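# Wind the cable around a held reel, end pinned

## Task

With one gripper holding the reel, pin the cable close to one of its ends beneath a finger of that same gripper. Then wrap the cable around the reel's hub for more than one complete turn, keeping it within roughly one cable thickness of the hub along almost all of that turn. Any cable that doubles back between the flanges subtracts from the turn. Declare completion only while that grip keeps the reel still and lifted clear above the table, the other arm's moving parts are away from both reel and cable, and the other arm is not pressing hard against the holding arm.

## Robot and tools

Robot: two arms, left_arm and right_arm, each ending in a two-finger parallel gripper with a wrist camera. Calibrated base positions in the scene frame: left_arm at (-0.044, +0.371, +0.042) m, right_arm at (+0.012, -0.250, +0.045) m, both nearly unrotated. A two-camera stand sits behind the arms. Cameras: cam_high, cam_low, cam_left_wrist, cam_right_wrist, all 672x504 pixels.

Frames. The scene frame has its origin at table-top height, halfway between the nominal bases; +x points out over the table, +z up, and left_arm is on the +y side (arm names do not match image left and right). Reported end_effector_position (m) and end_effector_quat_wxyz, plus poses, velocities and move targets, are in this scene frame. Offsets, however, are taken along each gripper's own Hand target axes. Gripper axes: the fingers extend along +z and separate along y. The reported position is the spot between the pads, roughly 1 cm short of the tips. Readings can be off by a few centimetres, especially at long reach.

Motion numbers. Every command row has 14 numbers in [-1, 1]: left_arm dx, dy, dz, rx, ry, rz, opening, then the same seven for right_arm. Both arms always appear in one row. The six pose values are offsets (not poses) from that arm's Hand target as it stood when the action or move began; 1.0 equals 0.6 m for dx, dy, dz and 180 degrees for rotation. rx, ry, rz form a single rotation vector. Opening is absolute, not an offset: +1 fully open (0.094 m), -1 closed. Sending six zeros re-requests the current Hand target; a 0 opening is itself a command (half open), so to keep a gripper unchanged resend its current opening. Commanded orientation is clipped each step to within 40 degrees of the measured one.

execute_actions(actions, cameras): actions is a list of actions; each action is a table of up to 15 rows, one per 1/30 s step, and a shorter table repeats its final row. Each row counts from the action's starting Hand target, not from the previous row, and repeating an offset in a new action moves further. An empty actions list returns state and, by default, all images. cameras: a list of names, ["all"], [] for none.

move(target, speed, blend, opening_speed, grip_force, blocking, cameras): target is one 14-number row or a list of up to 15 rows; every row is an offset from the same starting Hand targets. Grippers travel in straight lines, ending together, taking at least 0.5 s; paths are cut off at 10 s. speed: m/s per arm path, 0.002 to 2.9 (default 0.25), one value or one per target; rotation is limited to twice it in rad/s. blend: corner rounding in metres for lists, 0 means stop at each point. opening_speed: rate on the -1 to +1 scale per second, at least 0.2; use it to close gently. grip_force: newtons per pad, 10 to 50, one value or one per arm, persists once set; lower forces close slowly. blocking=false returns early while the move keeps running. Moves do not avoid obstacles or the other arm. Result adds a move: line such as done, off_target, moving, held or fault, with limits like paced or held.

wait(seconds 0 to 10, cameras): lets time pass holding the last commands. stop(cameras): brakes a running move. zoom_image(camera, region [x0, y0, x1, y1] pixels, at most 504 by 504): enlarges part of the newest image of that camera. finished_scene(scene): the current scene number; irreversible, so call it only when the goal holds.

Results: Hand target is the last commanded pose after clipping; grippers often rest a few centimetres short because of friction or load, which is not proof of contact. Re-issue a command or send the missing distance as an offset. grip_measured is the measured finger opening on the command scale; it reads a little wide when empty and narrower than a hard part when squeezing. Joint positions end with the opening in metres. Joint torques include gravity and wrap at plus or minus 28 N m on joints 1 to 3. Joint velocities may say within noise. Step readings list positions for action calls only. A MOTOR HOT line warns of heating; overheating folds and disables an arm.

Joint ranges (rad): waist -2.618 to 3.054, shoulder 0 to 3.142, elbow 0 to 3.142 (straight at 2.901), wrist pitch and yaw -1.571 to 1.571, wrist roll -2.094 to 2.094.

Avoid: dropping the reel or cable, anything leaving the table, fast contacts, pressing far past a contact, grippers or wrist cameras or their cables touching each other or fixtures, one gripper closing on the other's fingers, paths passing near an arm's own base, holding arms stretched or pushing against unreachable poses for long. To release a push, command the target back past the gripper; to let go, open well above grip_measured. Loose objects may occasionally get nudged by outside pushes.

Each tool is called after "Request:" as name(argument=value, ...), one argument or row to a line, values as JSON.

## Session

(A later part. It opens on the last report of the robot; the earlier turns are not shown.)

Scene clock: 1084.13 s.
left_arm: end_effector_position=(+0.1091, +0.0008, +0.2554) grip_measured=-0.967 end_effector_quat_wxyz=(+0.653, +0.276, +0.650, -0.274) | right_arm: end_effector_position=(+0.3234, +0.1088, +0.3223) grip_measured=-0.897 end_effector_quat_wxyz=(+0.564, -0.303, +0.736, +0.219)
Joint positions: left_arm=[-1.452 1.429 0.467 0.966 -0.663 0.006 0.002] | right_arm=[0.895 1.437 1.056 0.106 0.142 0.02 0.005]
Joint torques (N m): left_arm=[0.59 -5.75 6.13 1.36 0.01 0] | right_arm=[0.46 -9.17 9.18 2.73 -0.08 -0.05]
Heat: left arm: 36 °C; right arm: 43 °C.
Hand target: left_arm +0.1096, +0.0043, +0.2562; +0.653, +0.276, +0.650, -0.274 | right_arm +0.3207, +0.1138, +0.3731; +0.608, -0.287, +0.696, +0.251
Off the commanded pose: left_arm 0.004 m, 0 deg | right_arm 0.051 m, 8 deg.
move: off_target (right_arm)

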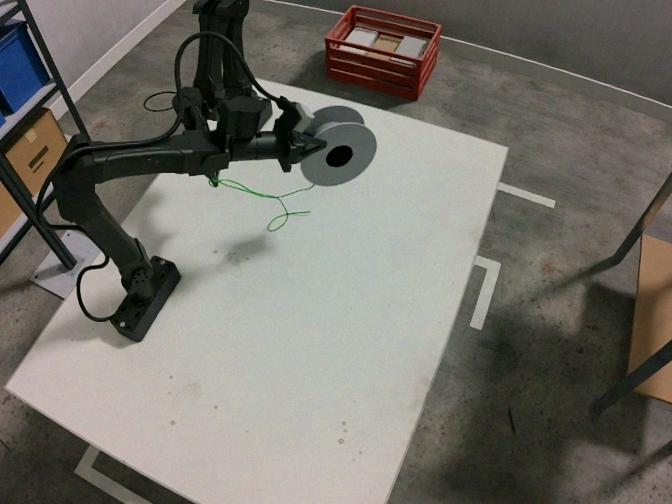

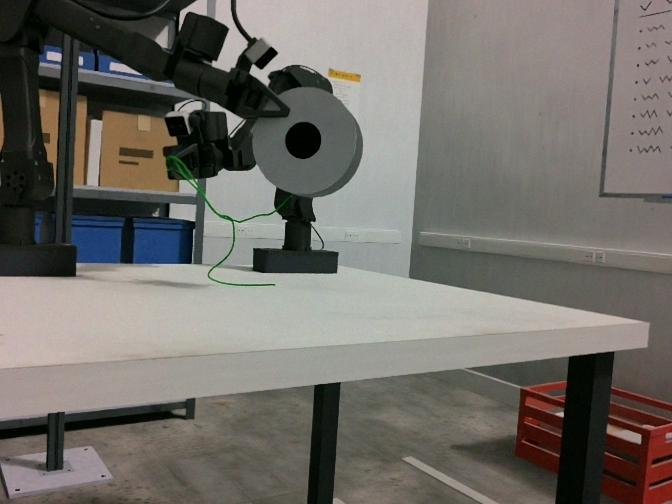

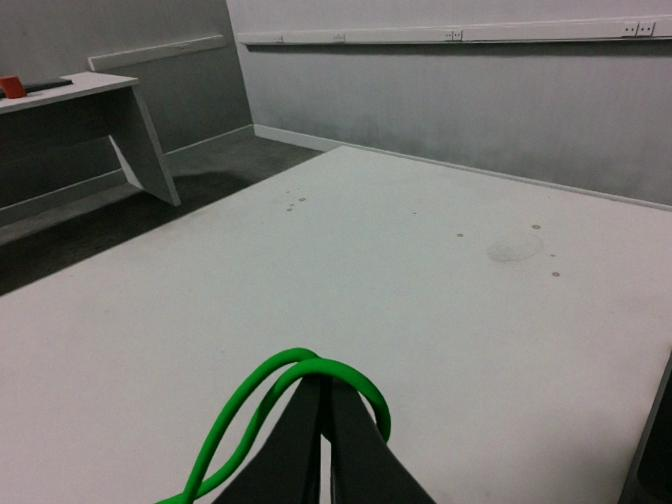

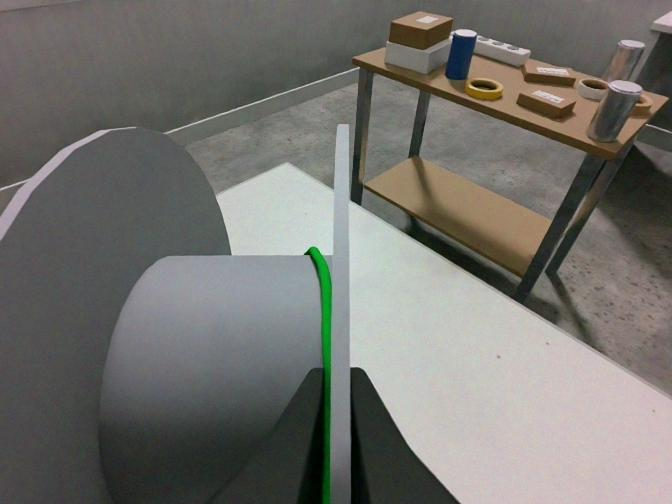

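Request:
move(
  target=[
    [-0.03,0.19,0.0,0,0,0,-1, 0,0,0,0,0,0,-1],
    [-0.367,0.2,0.0,0,0,0,-1, 0,0,0,0,0,0,-1],
  ],
  speed=0.1,
  blend=[0.02,0],
  cameras=["cam_low","cam_left_wrist","cam_right_wrist","cam_high"],
)

Request:
zoom_image(
  camera="cam_low",
  region=[160, 20, 400, 260],
)

Request:
zoom_image(
  camera="cam_high",
  region=[200, 20, 440, 240],
)

Scene clock: 1110.13 s.
left_arm: end_effector_position=(+0.1959, +0.0853, +0.4594) grip_measured=-0.967 end_effector_quat_wxyz=(+0.643, +0.282, +0.660, -0.267) | right_arm: end_effector_position=(+0.3234, +0.1088, +0.3223) grip_measured=-0.897 end_effector_quat_wxyz=(+0.564, -0.303, +0.736, +0.219)
Joint positions: left_arm=[-0.937 1.031 1.115 -0.114 -0.15 0.006 0.002] | right_arm=[0.895 1.437 1.056 0.106 0.142 0.02 0.005]
Joint torques (N m): left_arm=[0.66 -2.25 12.27 1.52 0.07 -0.02] | right_arm=[0.39 -8.94 9.2 2.7 -0.1 -0.02]
Heat: left arm: 36 °C; right arm: 43 °C.
Hand target: left_arm +0.1948, +0.0876, +0.4768; +0.652, +0.276, +0.650, -0.274 | right_arm +0.3207, +0.1138, +0.3731; +0.608, -0.287, +0.696, +0.251
Off the commanded pose: left_arm 0.018 m, 2 deg | right_arm 0.051 m, 8 deg.
move: off_target (left_arm, right_arm)

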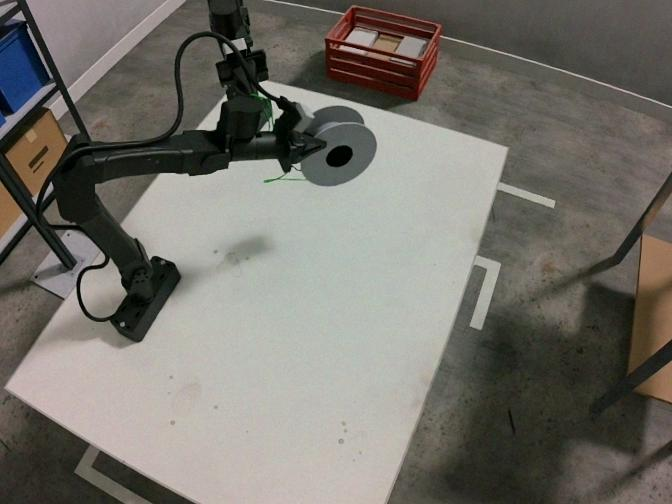

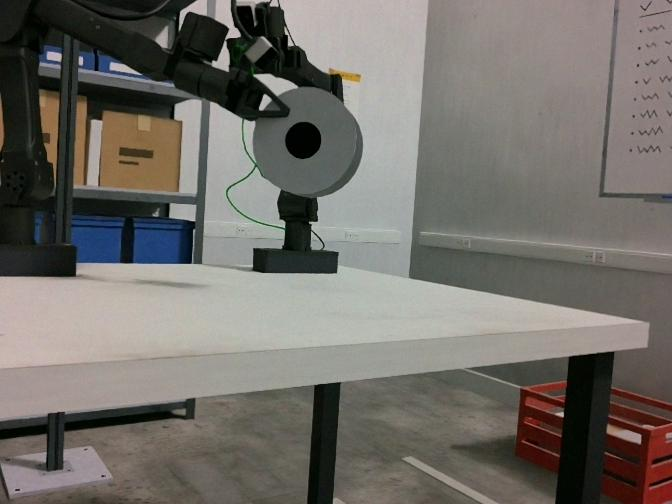

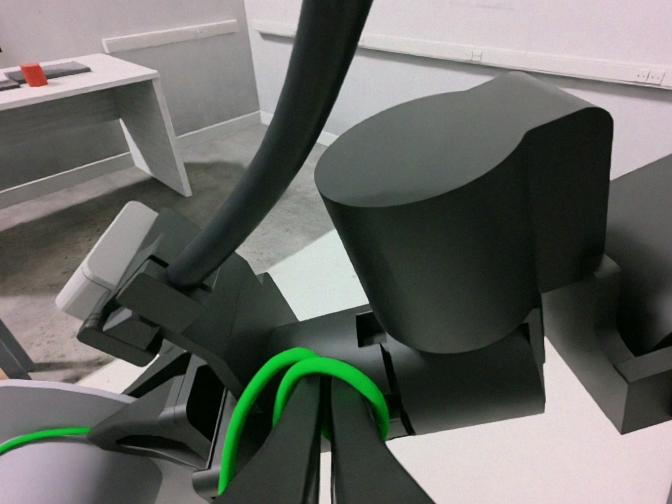

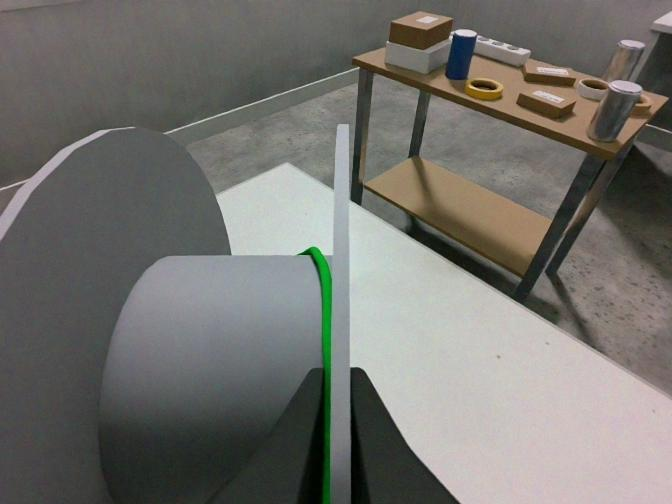

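Scaled by 2.100 from the camera's 672x504 image, which has a finer 960x720 frame.

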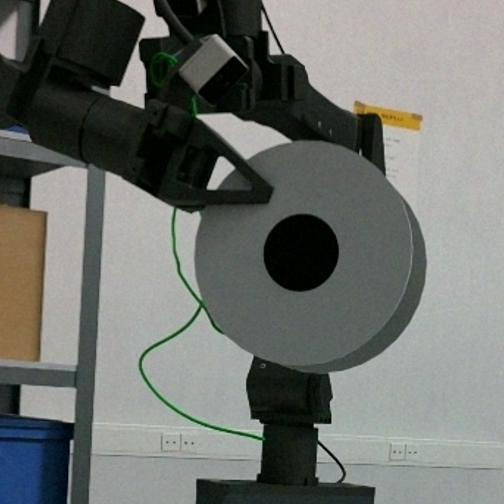

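Scaled by 2.100 from the camera's 672x504 image, which has a finer 960x720 frame.

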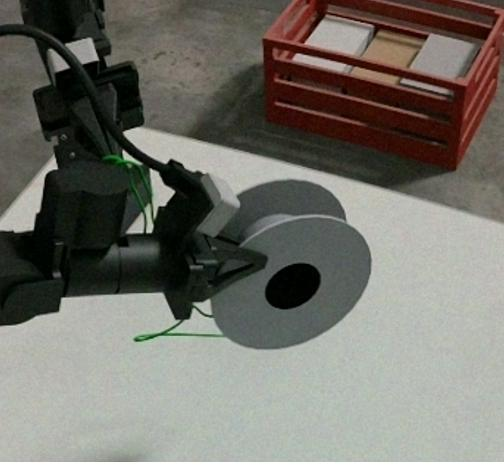

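Request:
move(
  target=[
    [-0.1,0.03,0.0,0,0,0,-1, 0,0,0,0,0,0,-1],
    [-0.13,0.1,0.07,0,0,0,-1, 0,0,0,0,0,0,-1],
  ],
  speed=0.06,
  blend=[0.01,0],
  cameras=["cam_low","cam_left_wrist","cam_right_wrist","cam_high"],
)

Request:
zoom_image(
  camera="cam_low",
  region=[160, 20, 400, 260],
)

Scene clock: 1118.83 s.
left_arm: end_effector_position=(+0.2704, +0.0970, +0.5379) grip_measured=-0.967 end_effector_quat_wxyz=(+0.643, +0.277, +0.662, -0.268) | right_arm: end_effector_position=(+0.3234, +0.1088, +0.3223) grip_measured=-0.897 end_effector_quat_wxyz=(+0.564, -0.303, +0.736, +0.219)
Joint positions: left_arm=[-0.654 1.309 1.613 -0.335 0.129 0.006 0.002] | right_arm=[0.895 1.437 1.056 0.106 0.142 0.02 0.005]
Joint torques (N m): left_arm=[0.51 -3.78 11.95 1.54 0.14 -0.01] | right_arm=[0.44 -9.09 9.29 2.74 -0.11 -0.06]
Heat: left arm: 36 °C; right arm: 42 °C.
Hand target: left_arm +0.2667, +0.0992, +0.5552; +0.652, +0.277, +0.650, -0.275 | right_arm +0.3207, +0.1138, +0.3731; +0.608, -0.287, +0.696, +0.251
Off the commanded pose: left_arm 0.018 m, 2 deg | right_arm 0.051 m, 8 deg.
move: off_target (left_arm, right_arm)

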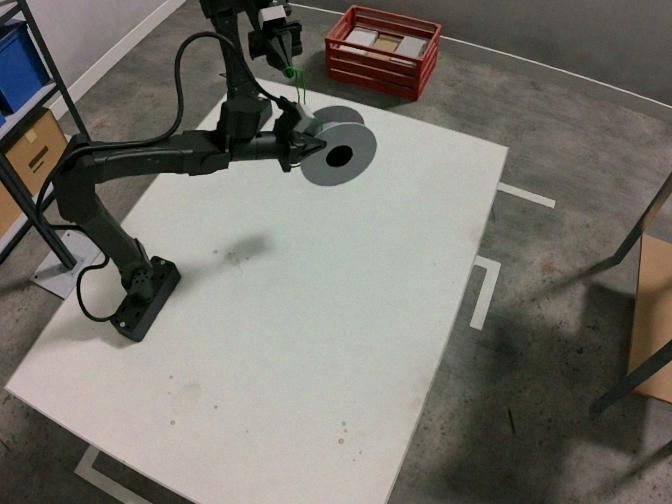

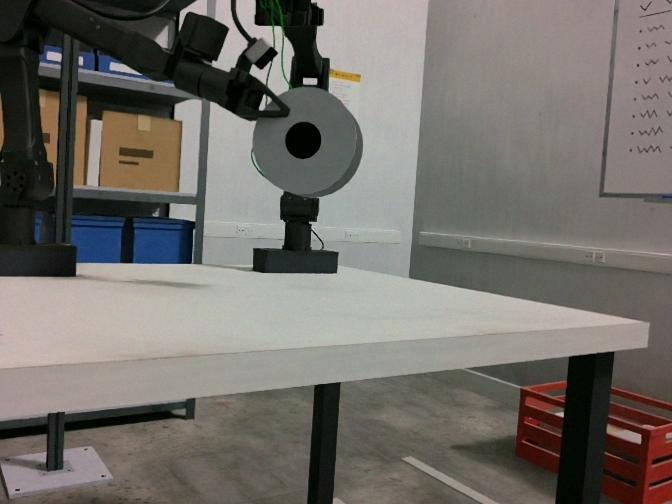

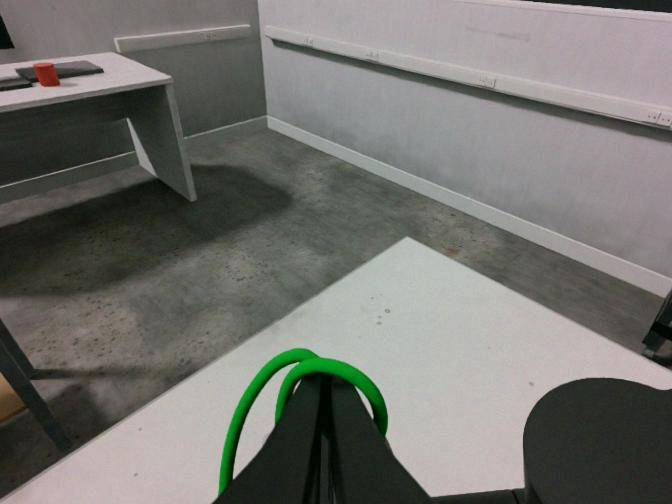

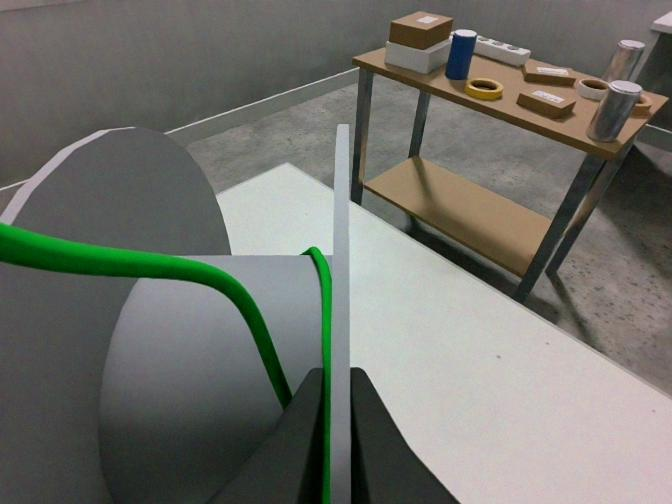

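Scaled by 2.100 from the camera's 672x504 image, which has a finer 960x720 frame.

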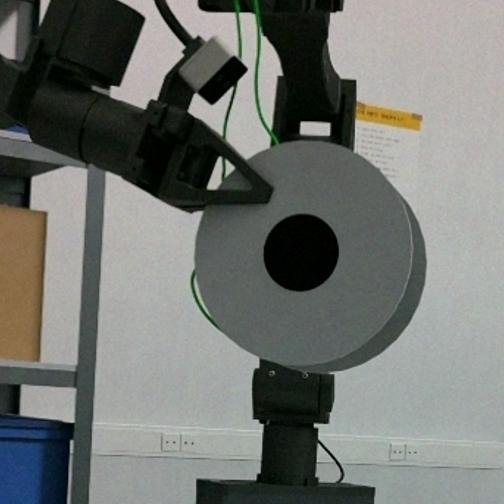

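Request:
move(
  target=[0,0.12,0.01,0,0,0,-1, 0,0,0,0,0,0,-1],
  speed=0.06,
  cameras=["cam_low","cam_left_wrist","cam_right_wrist","cam_high"],
)

Request:
zoom_image(
  camera="cam_low",
  region=[160, 0, 400, 240],
)

Request:
zoom_image(
  camera="cam_high",
  region=[220, 0, 440, 220],
)

Scene clock: 1126.47 s.
left_arm: end_effector_position=(+0.3264, +0.1447, +0.5328) grip_measured=-0.967 end_effector_quat_wxyz=(+0.634, +0.273, +0.671, -0.270) | right_arm: end_effector_position=(+0.3234, +0.1088, +0.3223) grip_measured=-0.897 end_effector_quat_wxyz=(+0.564, -0.303, +0.736, +0.219)
Joint positions: left_arm=[-0.378 1.395 1.676 -0.336 0.401 0.006 0.002] | right_arm=[0.895 1.437 1.056 0.106 0.142 0.02 0.005]
Joint torques (N m): left_arm=[0.47 -4.38 12.14 1.66 0.14 -0.01] | right_arm=[0.32 -9.07 9.18 2.7 -0.11 -0.01]
Heat: left arm: 36 °C; right arm: 42 °C.
Hand target: left_arm +0.3226, +0.1451, +0.5554; +0.652, +0.276, +0.650, -0.275 | right_arm +0.3207, +0.1138, +0.3731; +0.608, -0.287, +0.696, +0.251
Off the commanded pose: left_arm 0.023 m, 3 deg | right_arm 0.051 m, 8 deg.
move: off_target (left_arm, right_arm)

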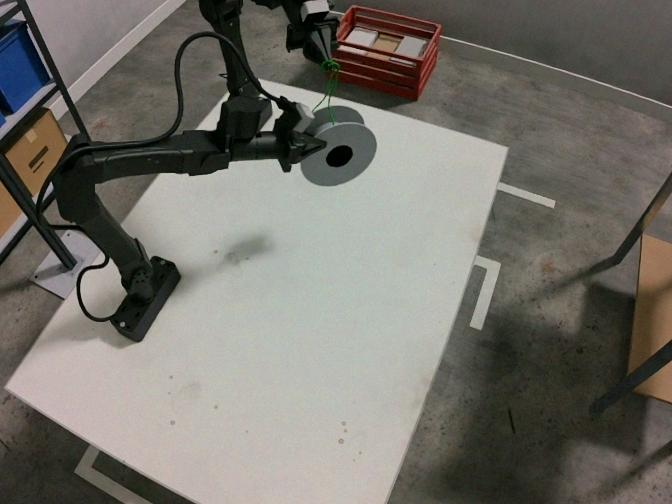

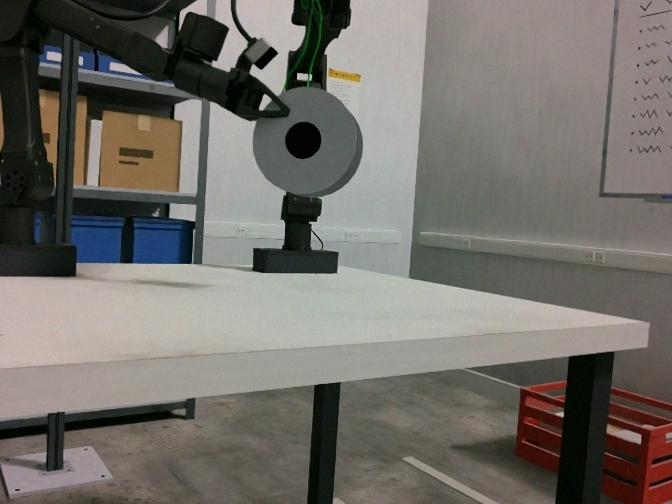

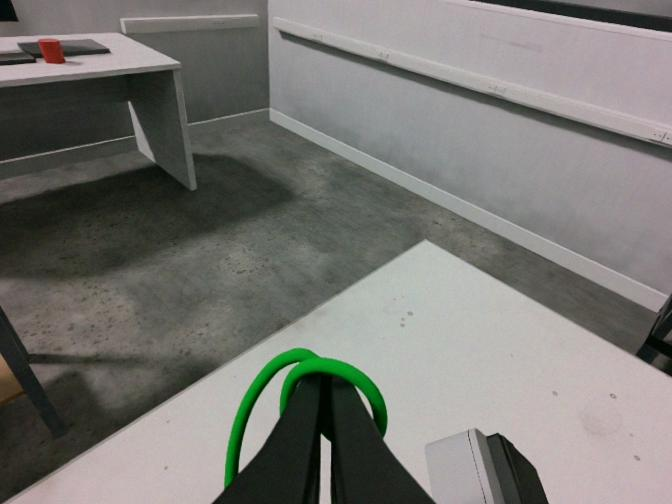

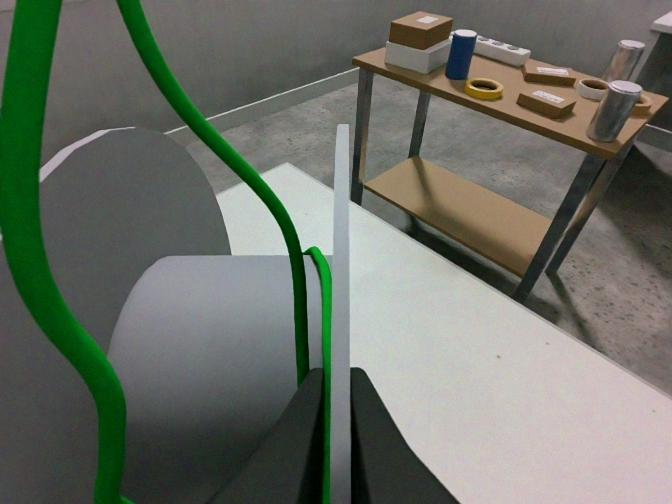

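Scaled by 2.100 from the camera's 672x504 image, which has a finer 960x720 frame.

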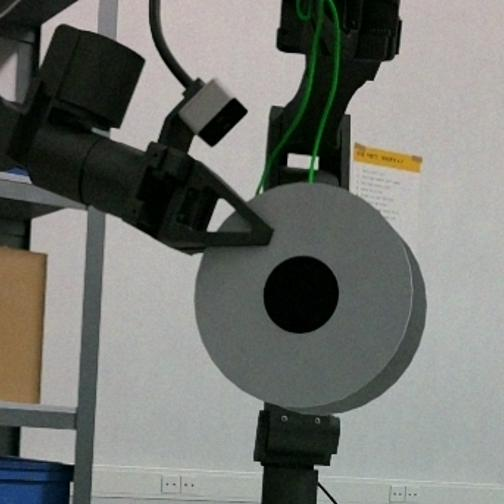

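Scaled by 2.291 from the camera's 672x504 image, which has a finer 960x720 frame.

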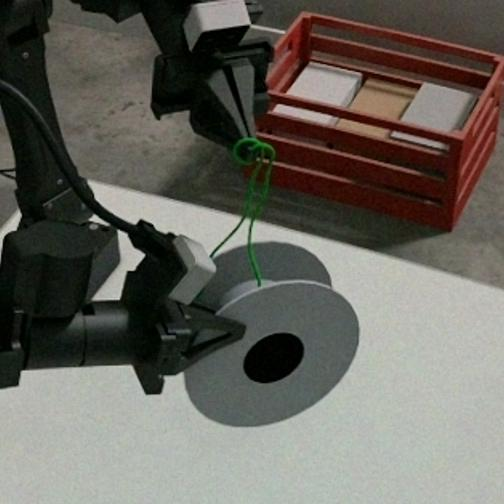

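Request:
move(
  target=[
    [0.1,0.29,0,0,0,0,-1, 0,0,0,0,0,0,-1],
    [0.36,0.33,0.0,0,0,0,-1, 0,0,0,0,0,0,-1],
  ],
  speed=0.06,
  blend=[0.03,0],
  cameras=["cam_low","cam_left_wrist","cam_right_wrist","cam_high"],
)

Request:
zoom_image(
  camera="cam_low",
  region=[220, 20, 460, 260],
)

Request:
zoom_image(
  camera="cam_high",
  region=[240, 20, 460, 240],
)

Scene clock: 1141.87 s.
left_arm: end_effector_position=(+0.4668, +0.2818, +0.3441) grip_measured=-0.967 end_effector_quat_wxyz=(+0.651, +0.274, +0.654, -0.272) | right_arm: end_effector_position=(+0.3238, +0.1093, +0.3246) grip_measured=-0.897 end_effector_quat_wxyz=(+0.567, -0.301, +0.734, +0.221)
Joint positions: left_arm=[0.109 1.779 1.245 0.528 0.891 0.006 0.002] | right_arm=[0.895 1.437 1.056 0.116 0.142 0.02 0.005]
Joint torques (N m): left_arm=[0.73 -7.53 7.05 1.54 0.12 -0.05] | right_arm=[0.47 -9.01 9.31 2.62 -0.09 -0.02]
Heat: left arm: 37 °C; right arm: 43 °C.
Hand target: left_arm +0.4656, +0.2833, +0.3401; +0.652, +0.276, +0.650, -0.274 | right_arm +0.3207, +0.1137, +0.3730; +0.608, -0.287, +0.696, +0.251
Off the commanded pose: left_arm 0.004 m, 1 deg | right_arm 0.049 m, 7 deg.
move: off_target (right_arm)

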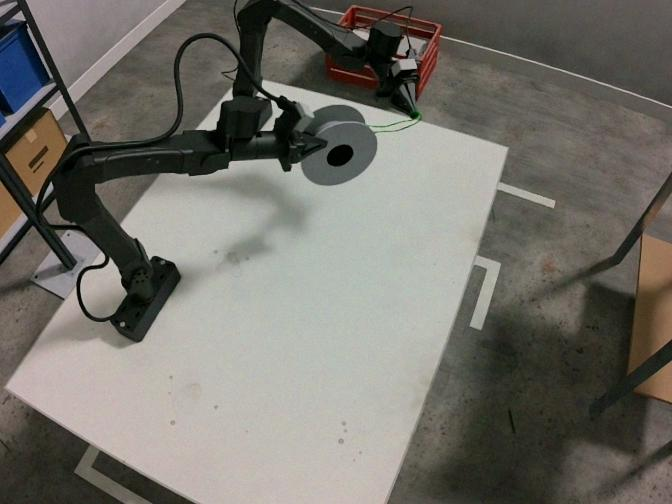

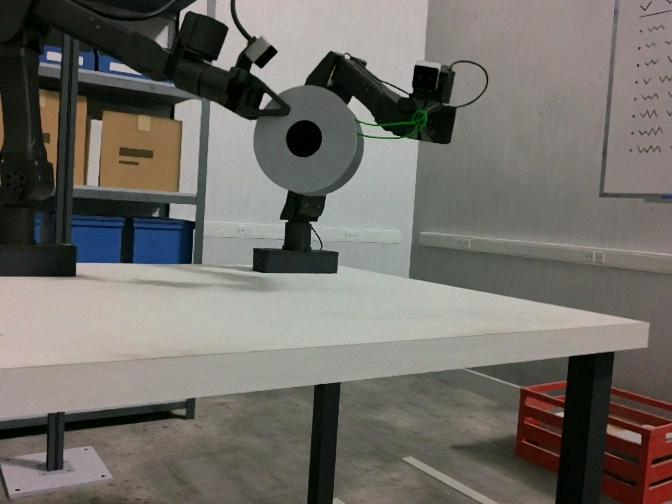

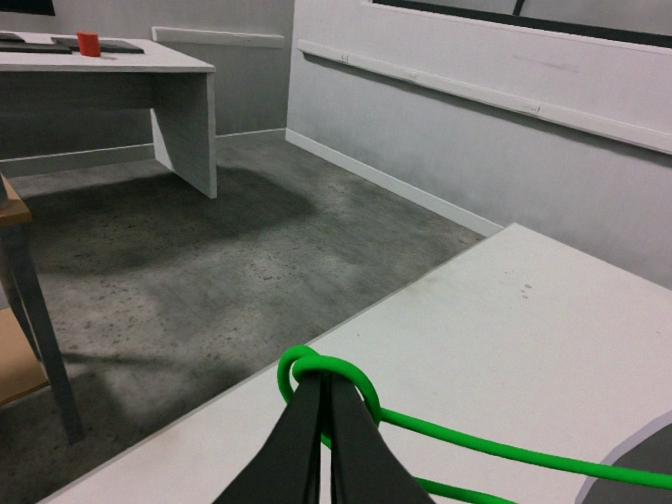

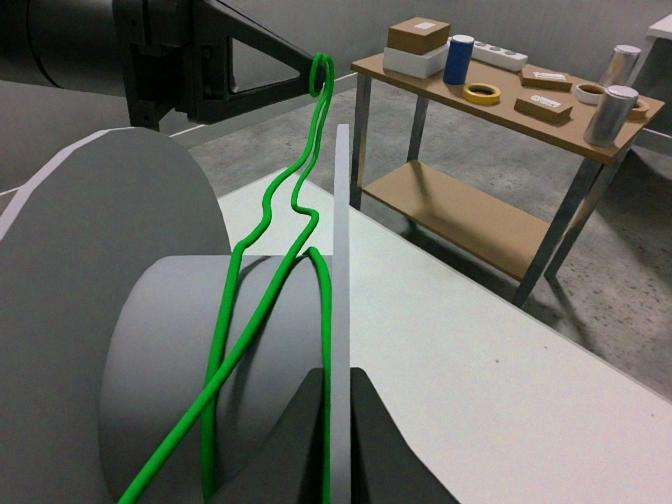

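Scaled by 2.100 from the camera's 672x504 image, which has a finer 960x720 frame.

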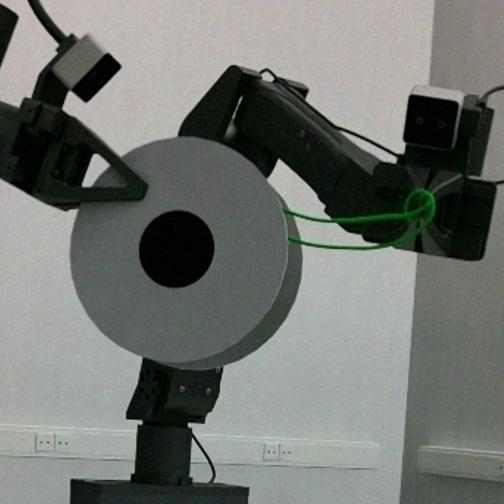

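Scaled by 2.291 from the camera's 672x504 image, which has a finer 960x720 frame.

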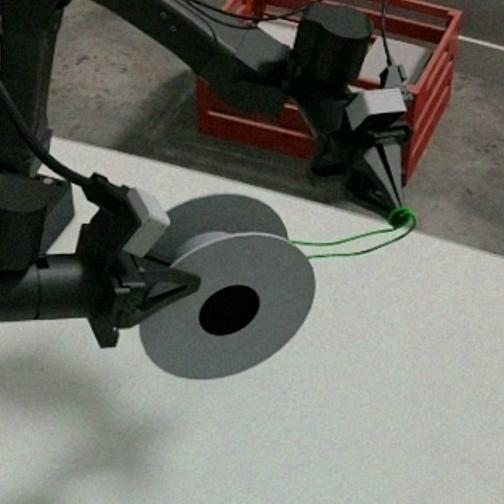

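Request:
move(
  target=[0.05,0.13,0.0,0,0,0,-1, 0,0,0,0,0,0,-1],
  speed=0.05,
  cameras=["cam_low","cam_left_wrist","cam_right_wrist","cam_high"],
)

Request:
zoom_image(
  camera="cam_low",
  region=[220, 20, 460, 260],
)

Scene clock: 1153.70 s.
left_arm: end_effector_position=(+0.5089, +0.3254, +0.2982) grip_measured=-0.967 end_effector_quat_wxyz=(+0.632, +0.284, +0.656, -0.299) | right_arm: end_effector_position=(+0.3241, +0.1091, +0.3247) grip_measured=-0.897 end_effector_quat_wxyz=(+0.568, -0.301, +0.734, +0.220)
Joint positions: left_arm=[0.212 2.034 1.425 0.566 1.052 0.004 0.002] | right_arm=[0.895 1.437 1.056 0.116 0.144 0.02 0.005]
Joint torques (N m): left_arm=[1.17 -8.75 12.15 1.44 -0.45 -0.05] | right_arm=[0.46 -8.99 9.37 2.62 -0.1 -0.05]
Heat: left arm: 37 °C; right arm: 44 °C.
Hand target: left_arm +0.5217, +0.3377, +0.3105; +0.653, +0.276, +0.650, -0.275 | right_arm +0.3207, +0.1138, +0.3731; +0.608, -0.287, +0.696, +0.251
Off the commanded pose: left_arm 0.022 m, 4 deg | right_arm 0.049 m, 7 deg.
move: off_target (left_arm, right_arm)

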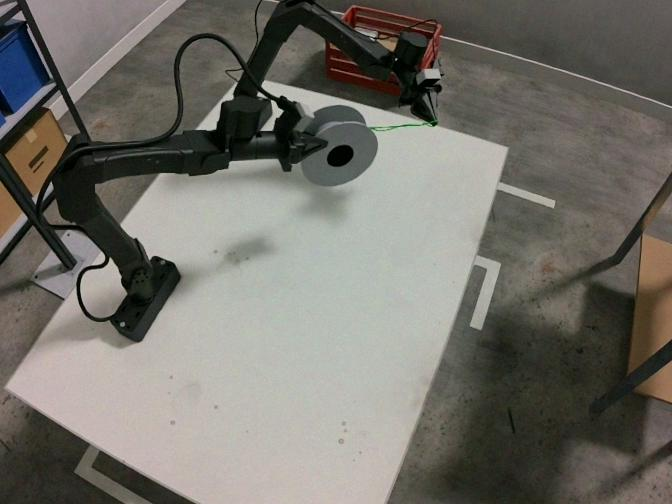

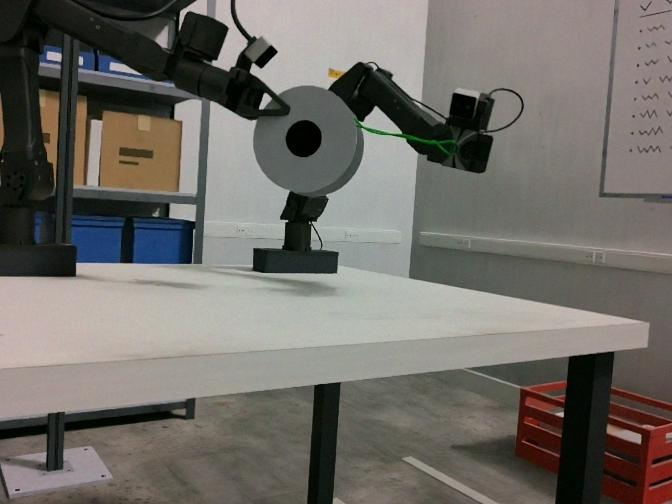

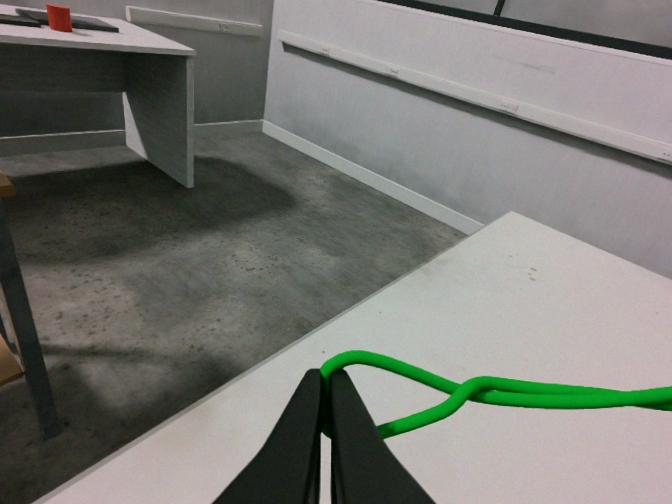

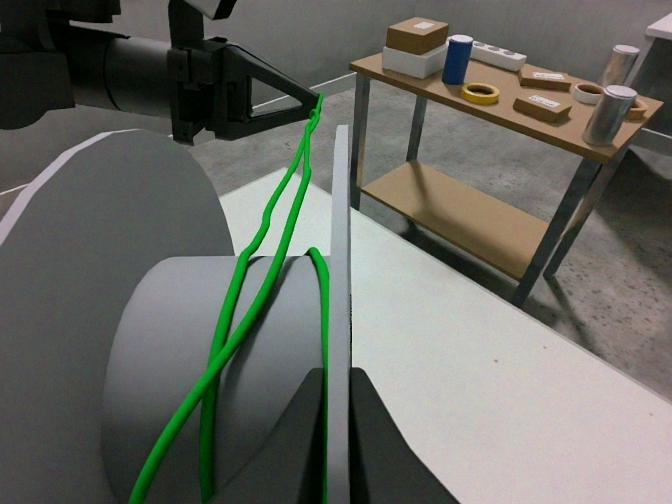

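Scaled by 2.100 from the camera's 672x504 image, which has a finer 960x720 frame.

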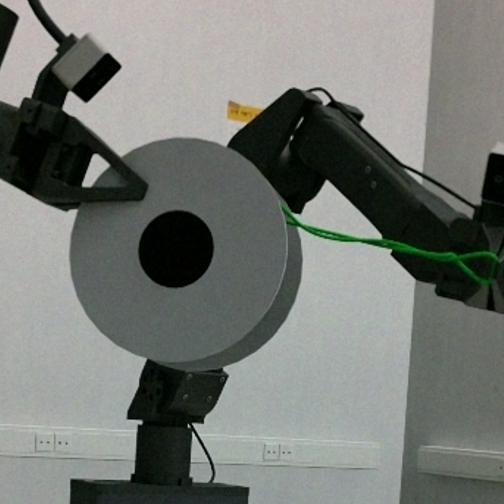

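Request:
move(
  target=[0,0,0,0,0,0,-0.85, 0,0,0,0,0,0,-1],
  opening_speed=0.3,
)

Request:
move(
  target=[0,0.12,0.0,0,0,0,-0.85, 0,0,0,0,0,0,-1],
  speed=0.04,
  cameras=["cam_low","cam_left_wrist","cam_right_wrist","cam_high"],
)

Request:
zoom_image(
  camera="cam_low",
  region=[250, 20, 530, 260],
)

Scene clock: 1172.03 s.
left_arm: end_effector_position=(+0.5104, +0.3268, +0.2981) grip_measured=-0.853 end_effector_quat_wxyz=(+0.634, +0.280, +0.658, -0.296) | right_arm: end_effector_position=(+0.3241, +0.1091, +0.3247) grip_measured=-0.897 end_effector_quat_wxyz=(+0.568, -0.301, +0.734, +0.220)
Joint positions: left_arm=[0.212 2.034 1.425 0.566 1.041 0.004 0.007] | right_arm=[0.895 1.437 1.056 0.116 0.144 0.02 0.005]
Joint torques (N m): left_arm=[1.2 -8.73 12.29 1.43 -0.34 -0.05] | right_arm=[0.44 -8.98 9.43 2.64 -0.12 -0.07]
Heat: left arm: 37 °C; right arm: 45 °C.
Hand target: left_arm +0.5217, +0.3377, +0.3105; +0.652, +0.276, +0.650, -0.275 | right_arm +0.3207, +0.1138, +0.3731; +0.608, -0.287, +0.696, +0.251
Off the commanded pose: left_arm 0.020 m, 3 deg | right_arm 0.049 m, 7 deg.
move: off_target (left_arm, right_arm)

Scene clock: 1174.43 s.
left_arm: end_effector_position=(+0.5718, +0.3868, +0.3043) grip_measured=-0.852 end_effector_quat_wxyz=(+0.652, +0.268, +0.655, -0.271) | right_arm: end_effector_position=(+0.3238, +0.1091, +0.3240) grip_measured=-0.897 end_effector_quat_wxyz=(+0.567, -0.302, +0.734, +0.220)
Joint positions: left_arm=[0.292 2.282 1.822 0.452 1.066 0.001 0.007] | right_arm=[0.895 1.437 1.056 0.114 0.142 0.019 0.005]
Joint torques (N m): left_arm=[0.46 -10.67 12.4 1.1 0.22 -0.04] | right_arm=[0.44 -9.01 9.39 2.67 -0.13 -0.03]
Heat: left arm: 37 °C; right arm: 45 °C.
Hand target: left_arm +0.5733, +0.3878, +0.3109; +0.653, +0.276, +0.650, -0.275 | right_arm +0.3208, +0.1137, +0.3731; +0.608, -0.287, +0.696, +0.251
Off the commanded pose: left_arm 0.007 m, 1 deg | right_arm 0.049 m, 8 deg.
move: off_target (right_arm)

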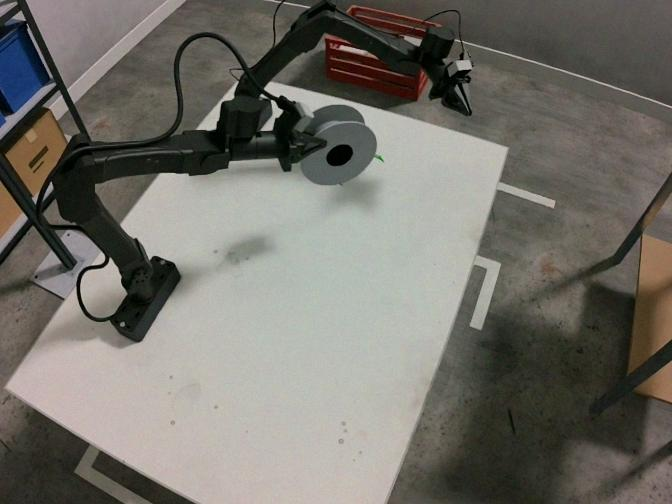

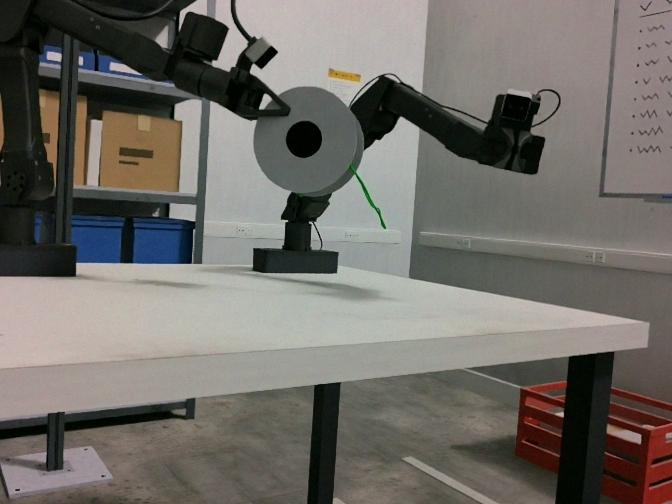

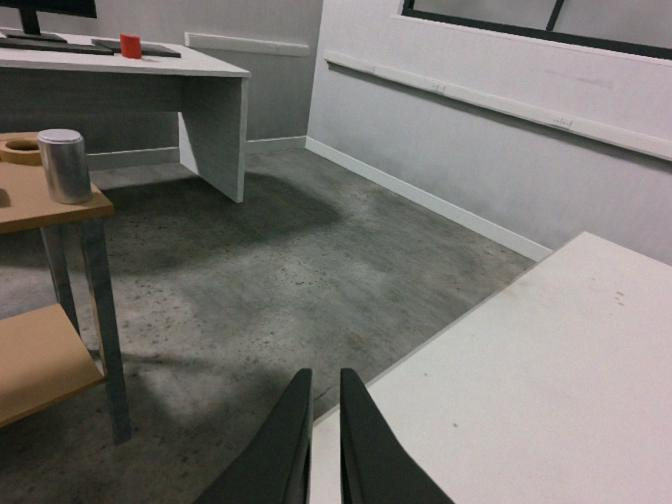

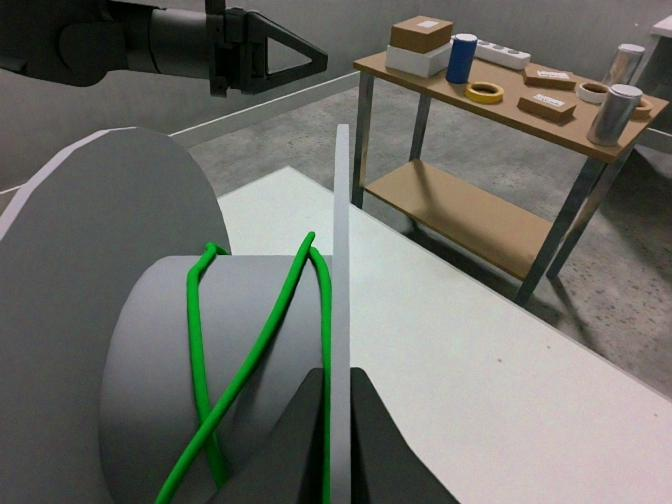

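Scaled by 1.800 from the camera's 672x504 image, which has a finer 960x720 frame.

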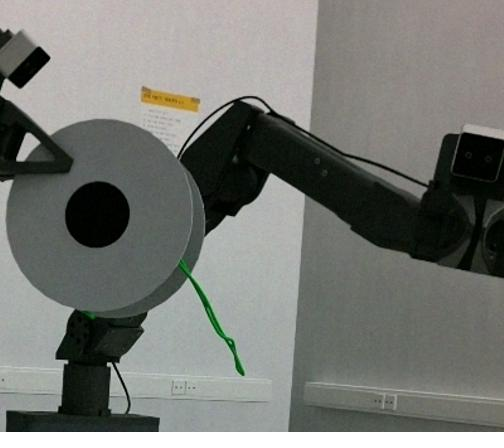

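Request:
move(
  target=[
    [0,0,-0.25,0,0,0,-0.6, 0,0,0,0,0,0,-1],
    [0.3,-0.6,-0.3,0,0,0,-0.6, 0,0,0,0,0,0,-1],
  ],
  speed=0.2,
  blend=[0.05,0],
  cameras=["cam_low","cam_left_wrist","cam_right_wrist"],
)

Scene clock: 1188.77 s.
left_arm: end_effector_position=(+0.1975, +0.2696, +0.1286) grip_measured=-0.603 end_effector_quat_wxyz=(+0.593, +0.346, +0.656, -0.314) | right_arm: end_effector_position=(+0.3238, +0.1091, +0.3240) grip_measured=-0.897 end_effector_quat_wxyz=(+0.567, -0.302, +0.734, +0.220)
Joint positions: left_arm=[0.325 1.712 0.001 1.364 1.272 0.33 0.019] | right_arm=[0.895 1.437 1.056 0.114 0.142 0.019 0.005]
Joint torques (N m): left_arm=[0.13 -4.22 1.95 0.88 0.46 0.16] | right_arm=[0.42 -9.06 9.28 2.64 -0.11 -0.05]
Heat: left arm: 36 °C; right arm: 45 °C.
Hand target: left_arm +0.1905, +0.2663, +0.1290; +0.652, +0.276, +0.650, -0.275 | right_arm +0.3208, +0.1137, +0.3731; +0.608, -0.287, +0.696, +0.251
Off the commanded pose: left_arm 0.008 m, 11 deg | right_arm 0.049 m, 8 deg.
joint sent to its limit (left arm) — joint 3 (elbow), lower limit, where the elbow is as bent as it goes. The joint targets are off in orientation, not in position.
move: off_target (left_arm, right_arm)
Images, in order (width x height): cam_low 672x504, cam_left_wrist 672x504, cam_right_wrist 672x504.

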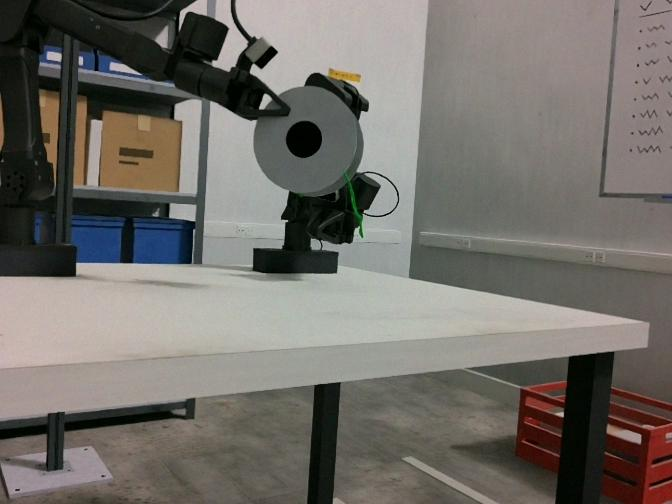

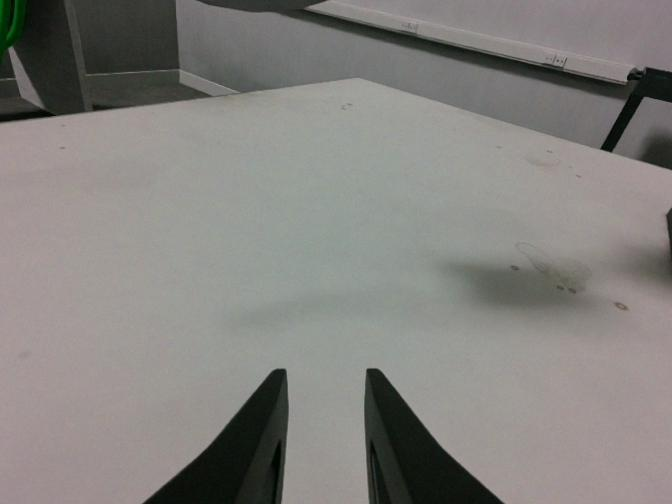

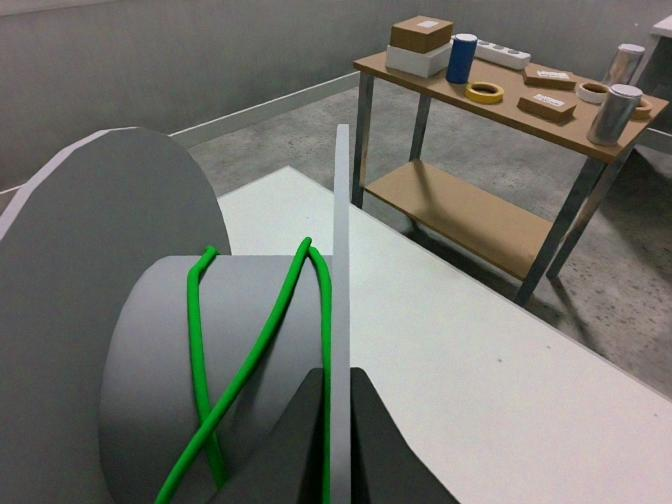

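Request:
move(
  target=[-0.03,0.05,0.0,0,-0.17,0,-0.6, 0,0,0,0,0,0,-1],
  speed=0.2,
  cameras=["cam_left_wrist"],
)

Scene clock: 1193.57 s.
left_arm: end_effector_position=(+0.2105, +0.2865, +0.1400) grip_measured=-0.603 end_effector_quat_wxyz=(+0.613, +0.331, +0.646, -0.312) | right_arm: end_effector_position=(+0.3238, +0.1091, +0.3240) grip_measured=-0.897 end_effector_quat_wxyz=(+0.567, -0.302, +0.734, +0.220)
Joint positions: left_arm=[0.394 1.8 0.04 1.538 1.323 0.218 0.019] | right_arm=[0.895 1.437 1.056 0.114 0.142 0.019 0.005]
Joint torques (N m): left_arm=[0.62 -4.82 3.23 1.27 0.29 -0.07] | right_arm=[0.39 -8.98 9.24 2.67 -0.11 -0.03]
Heat: left arm: 35 °C; right arm: 45 °C.
Hand target: left_arm +0.2119, +0.2872, +0.1471; +0.801, +0.194, +0.455, -0.338 | right_arm +0.3208, +0.1137, +0.3731; +0.608, -0.287, +0.696, +0.251
Off the commanded pose: left_arm 0.007 m, 35 deg | right_arm 0.049 m, 8 deg.
joint sent to its limit (left arm) — joint 4 (wrist pitch), upper limit. The joint targets are off in orientation, not in position.
move: off_target (left_arm, right_arm)
Images, in order (width x height): cam_left_wrist 672x504.

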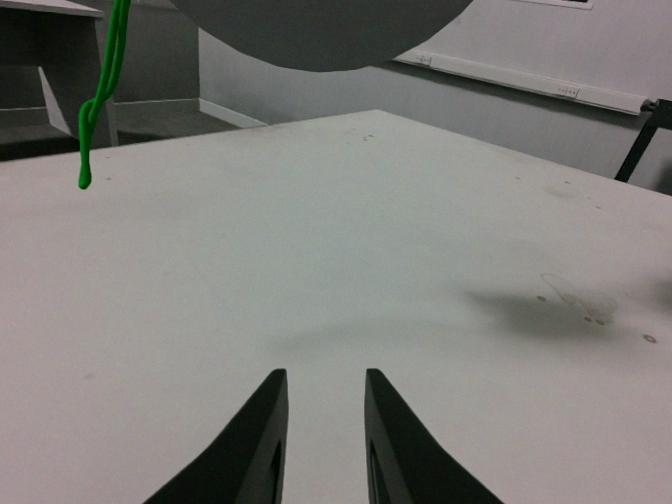

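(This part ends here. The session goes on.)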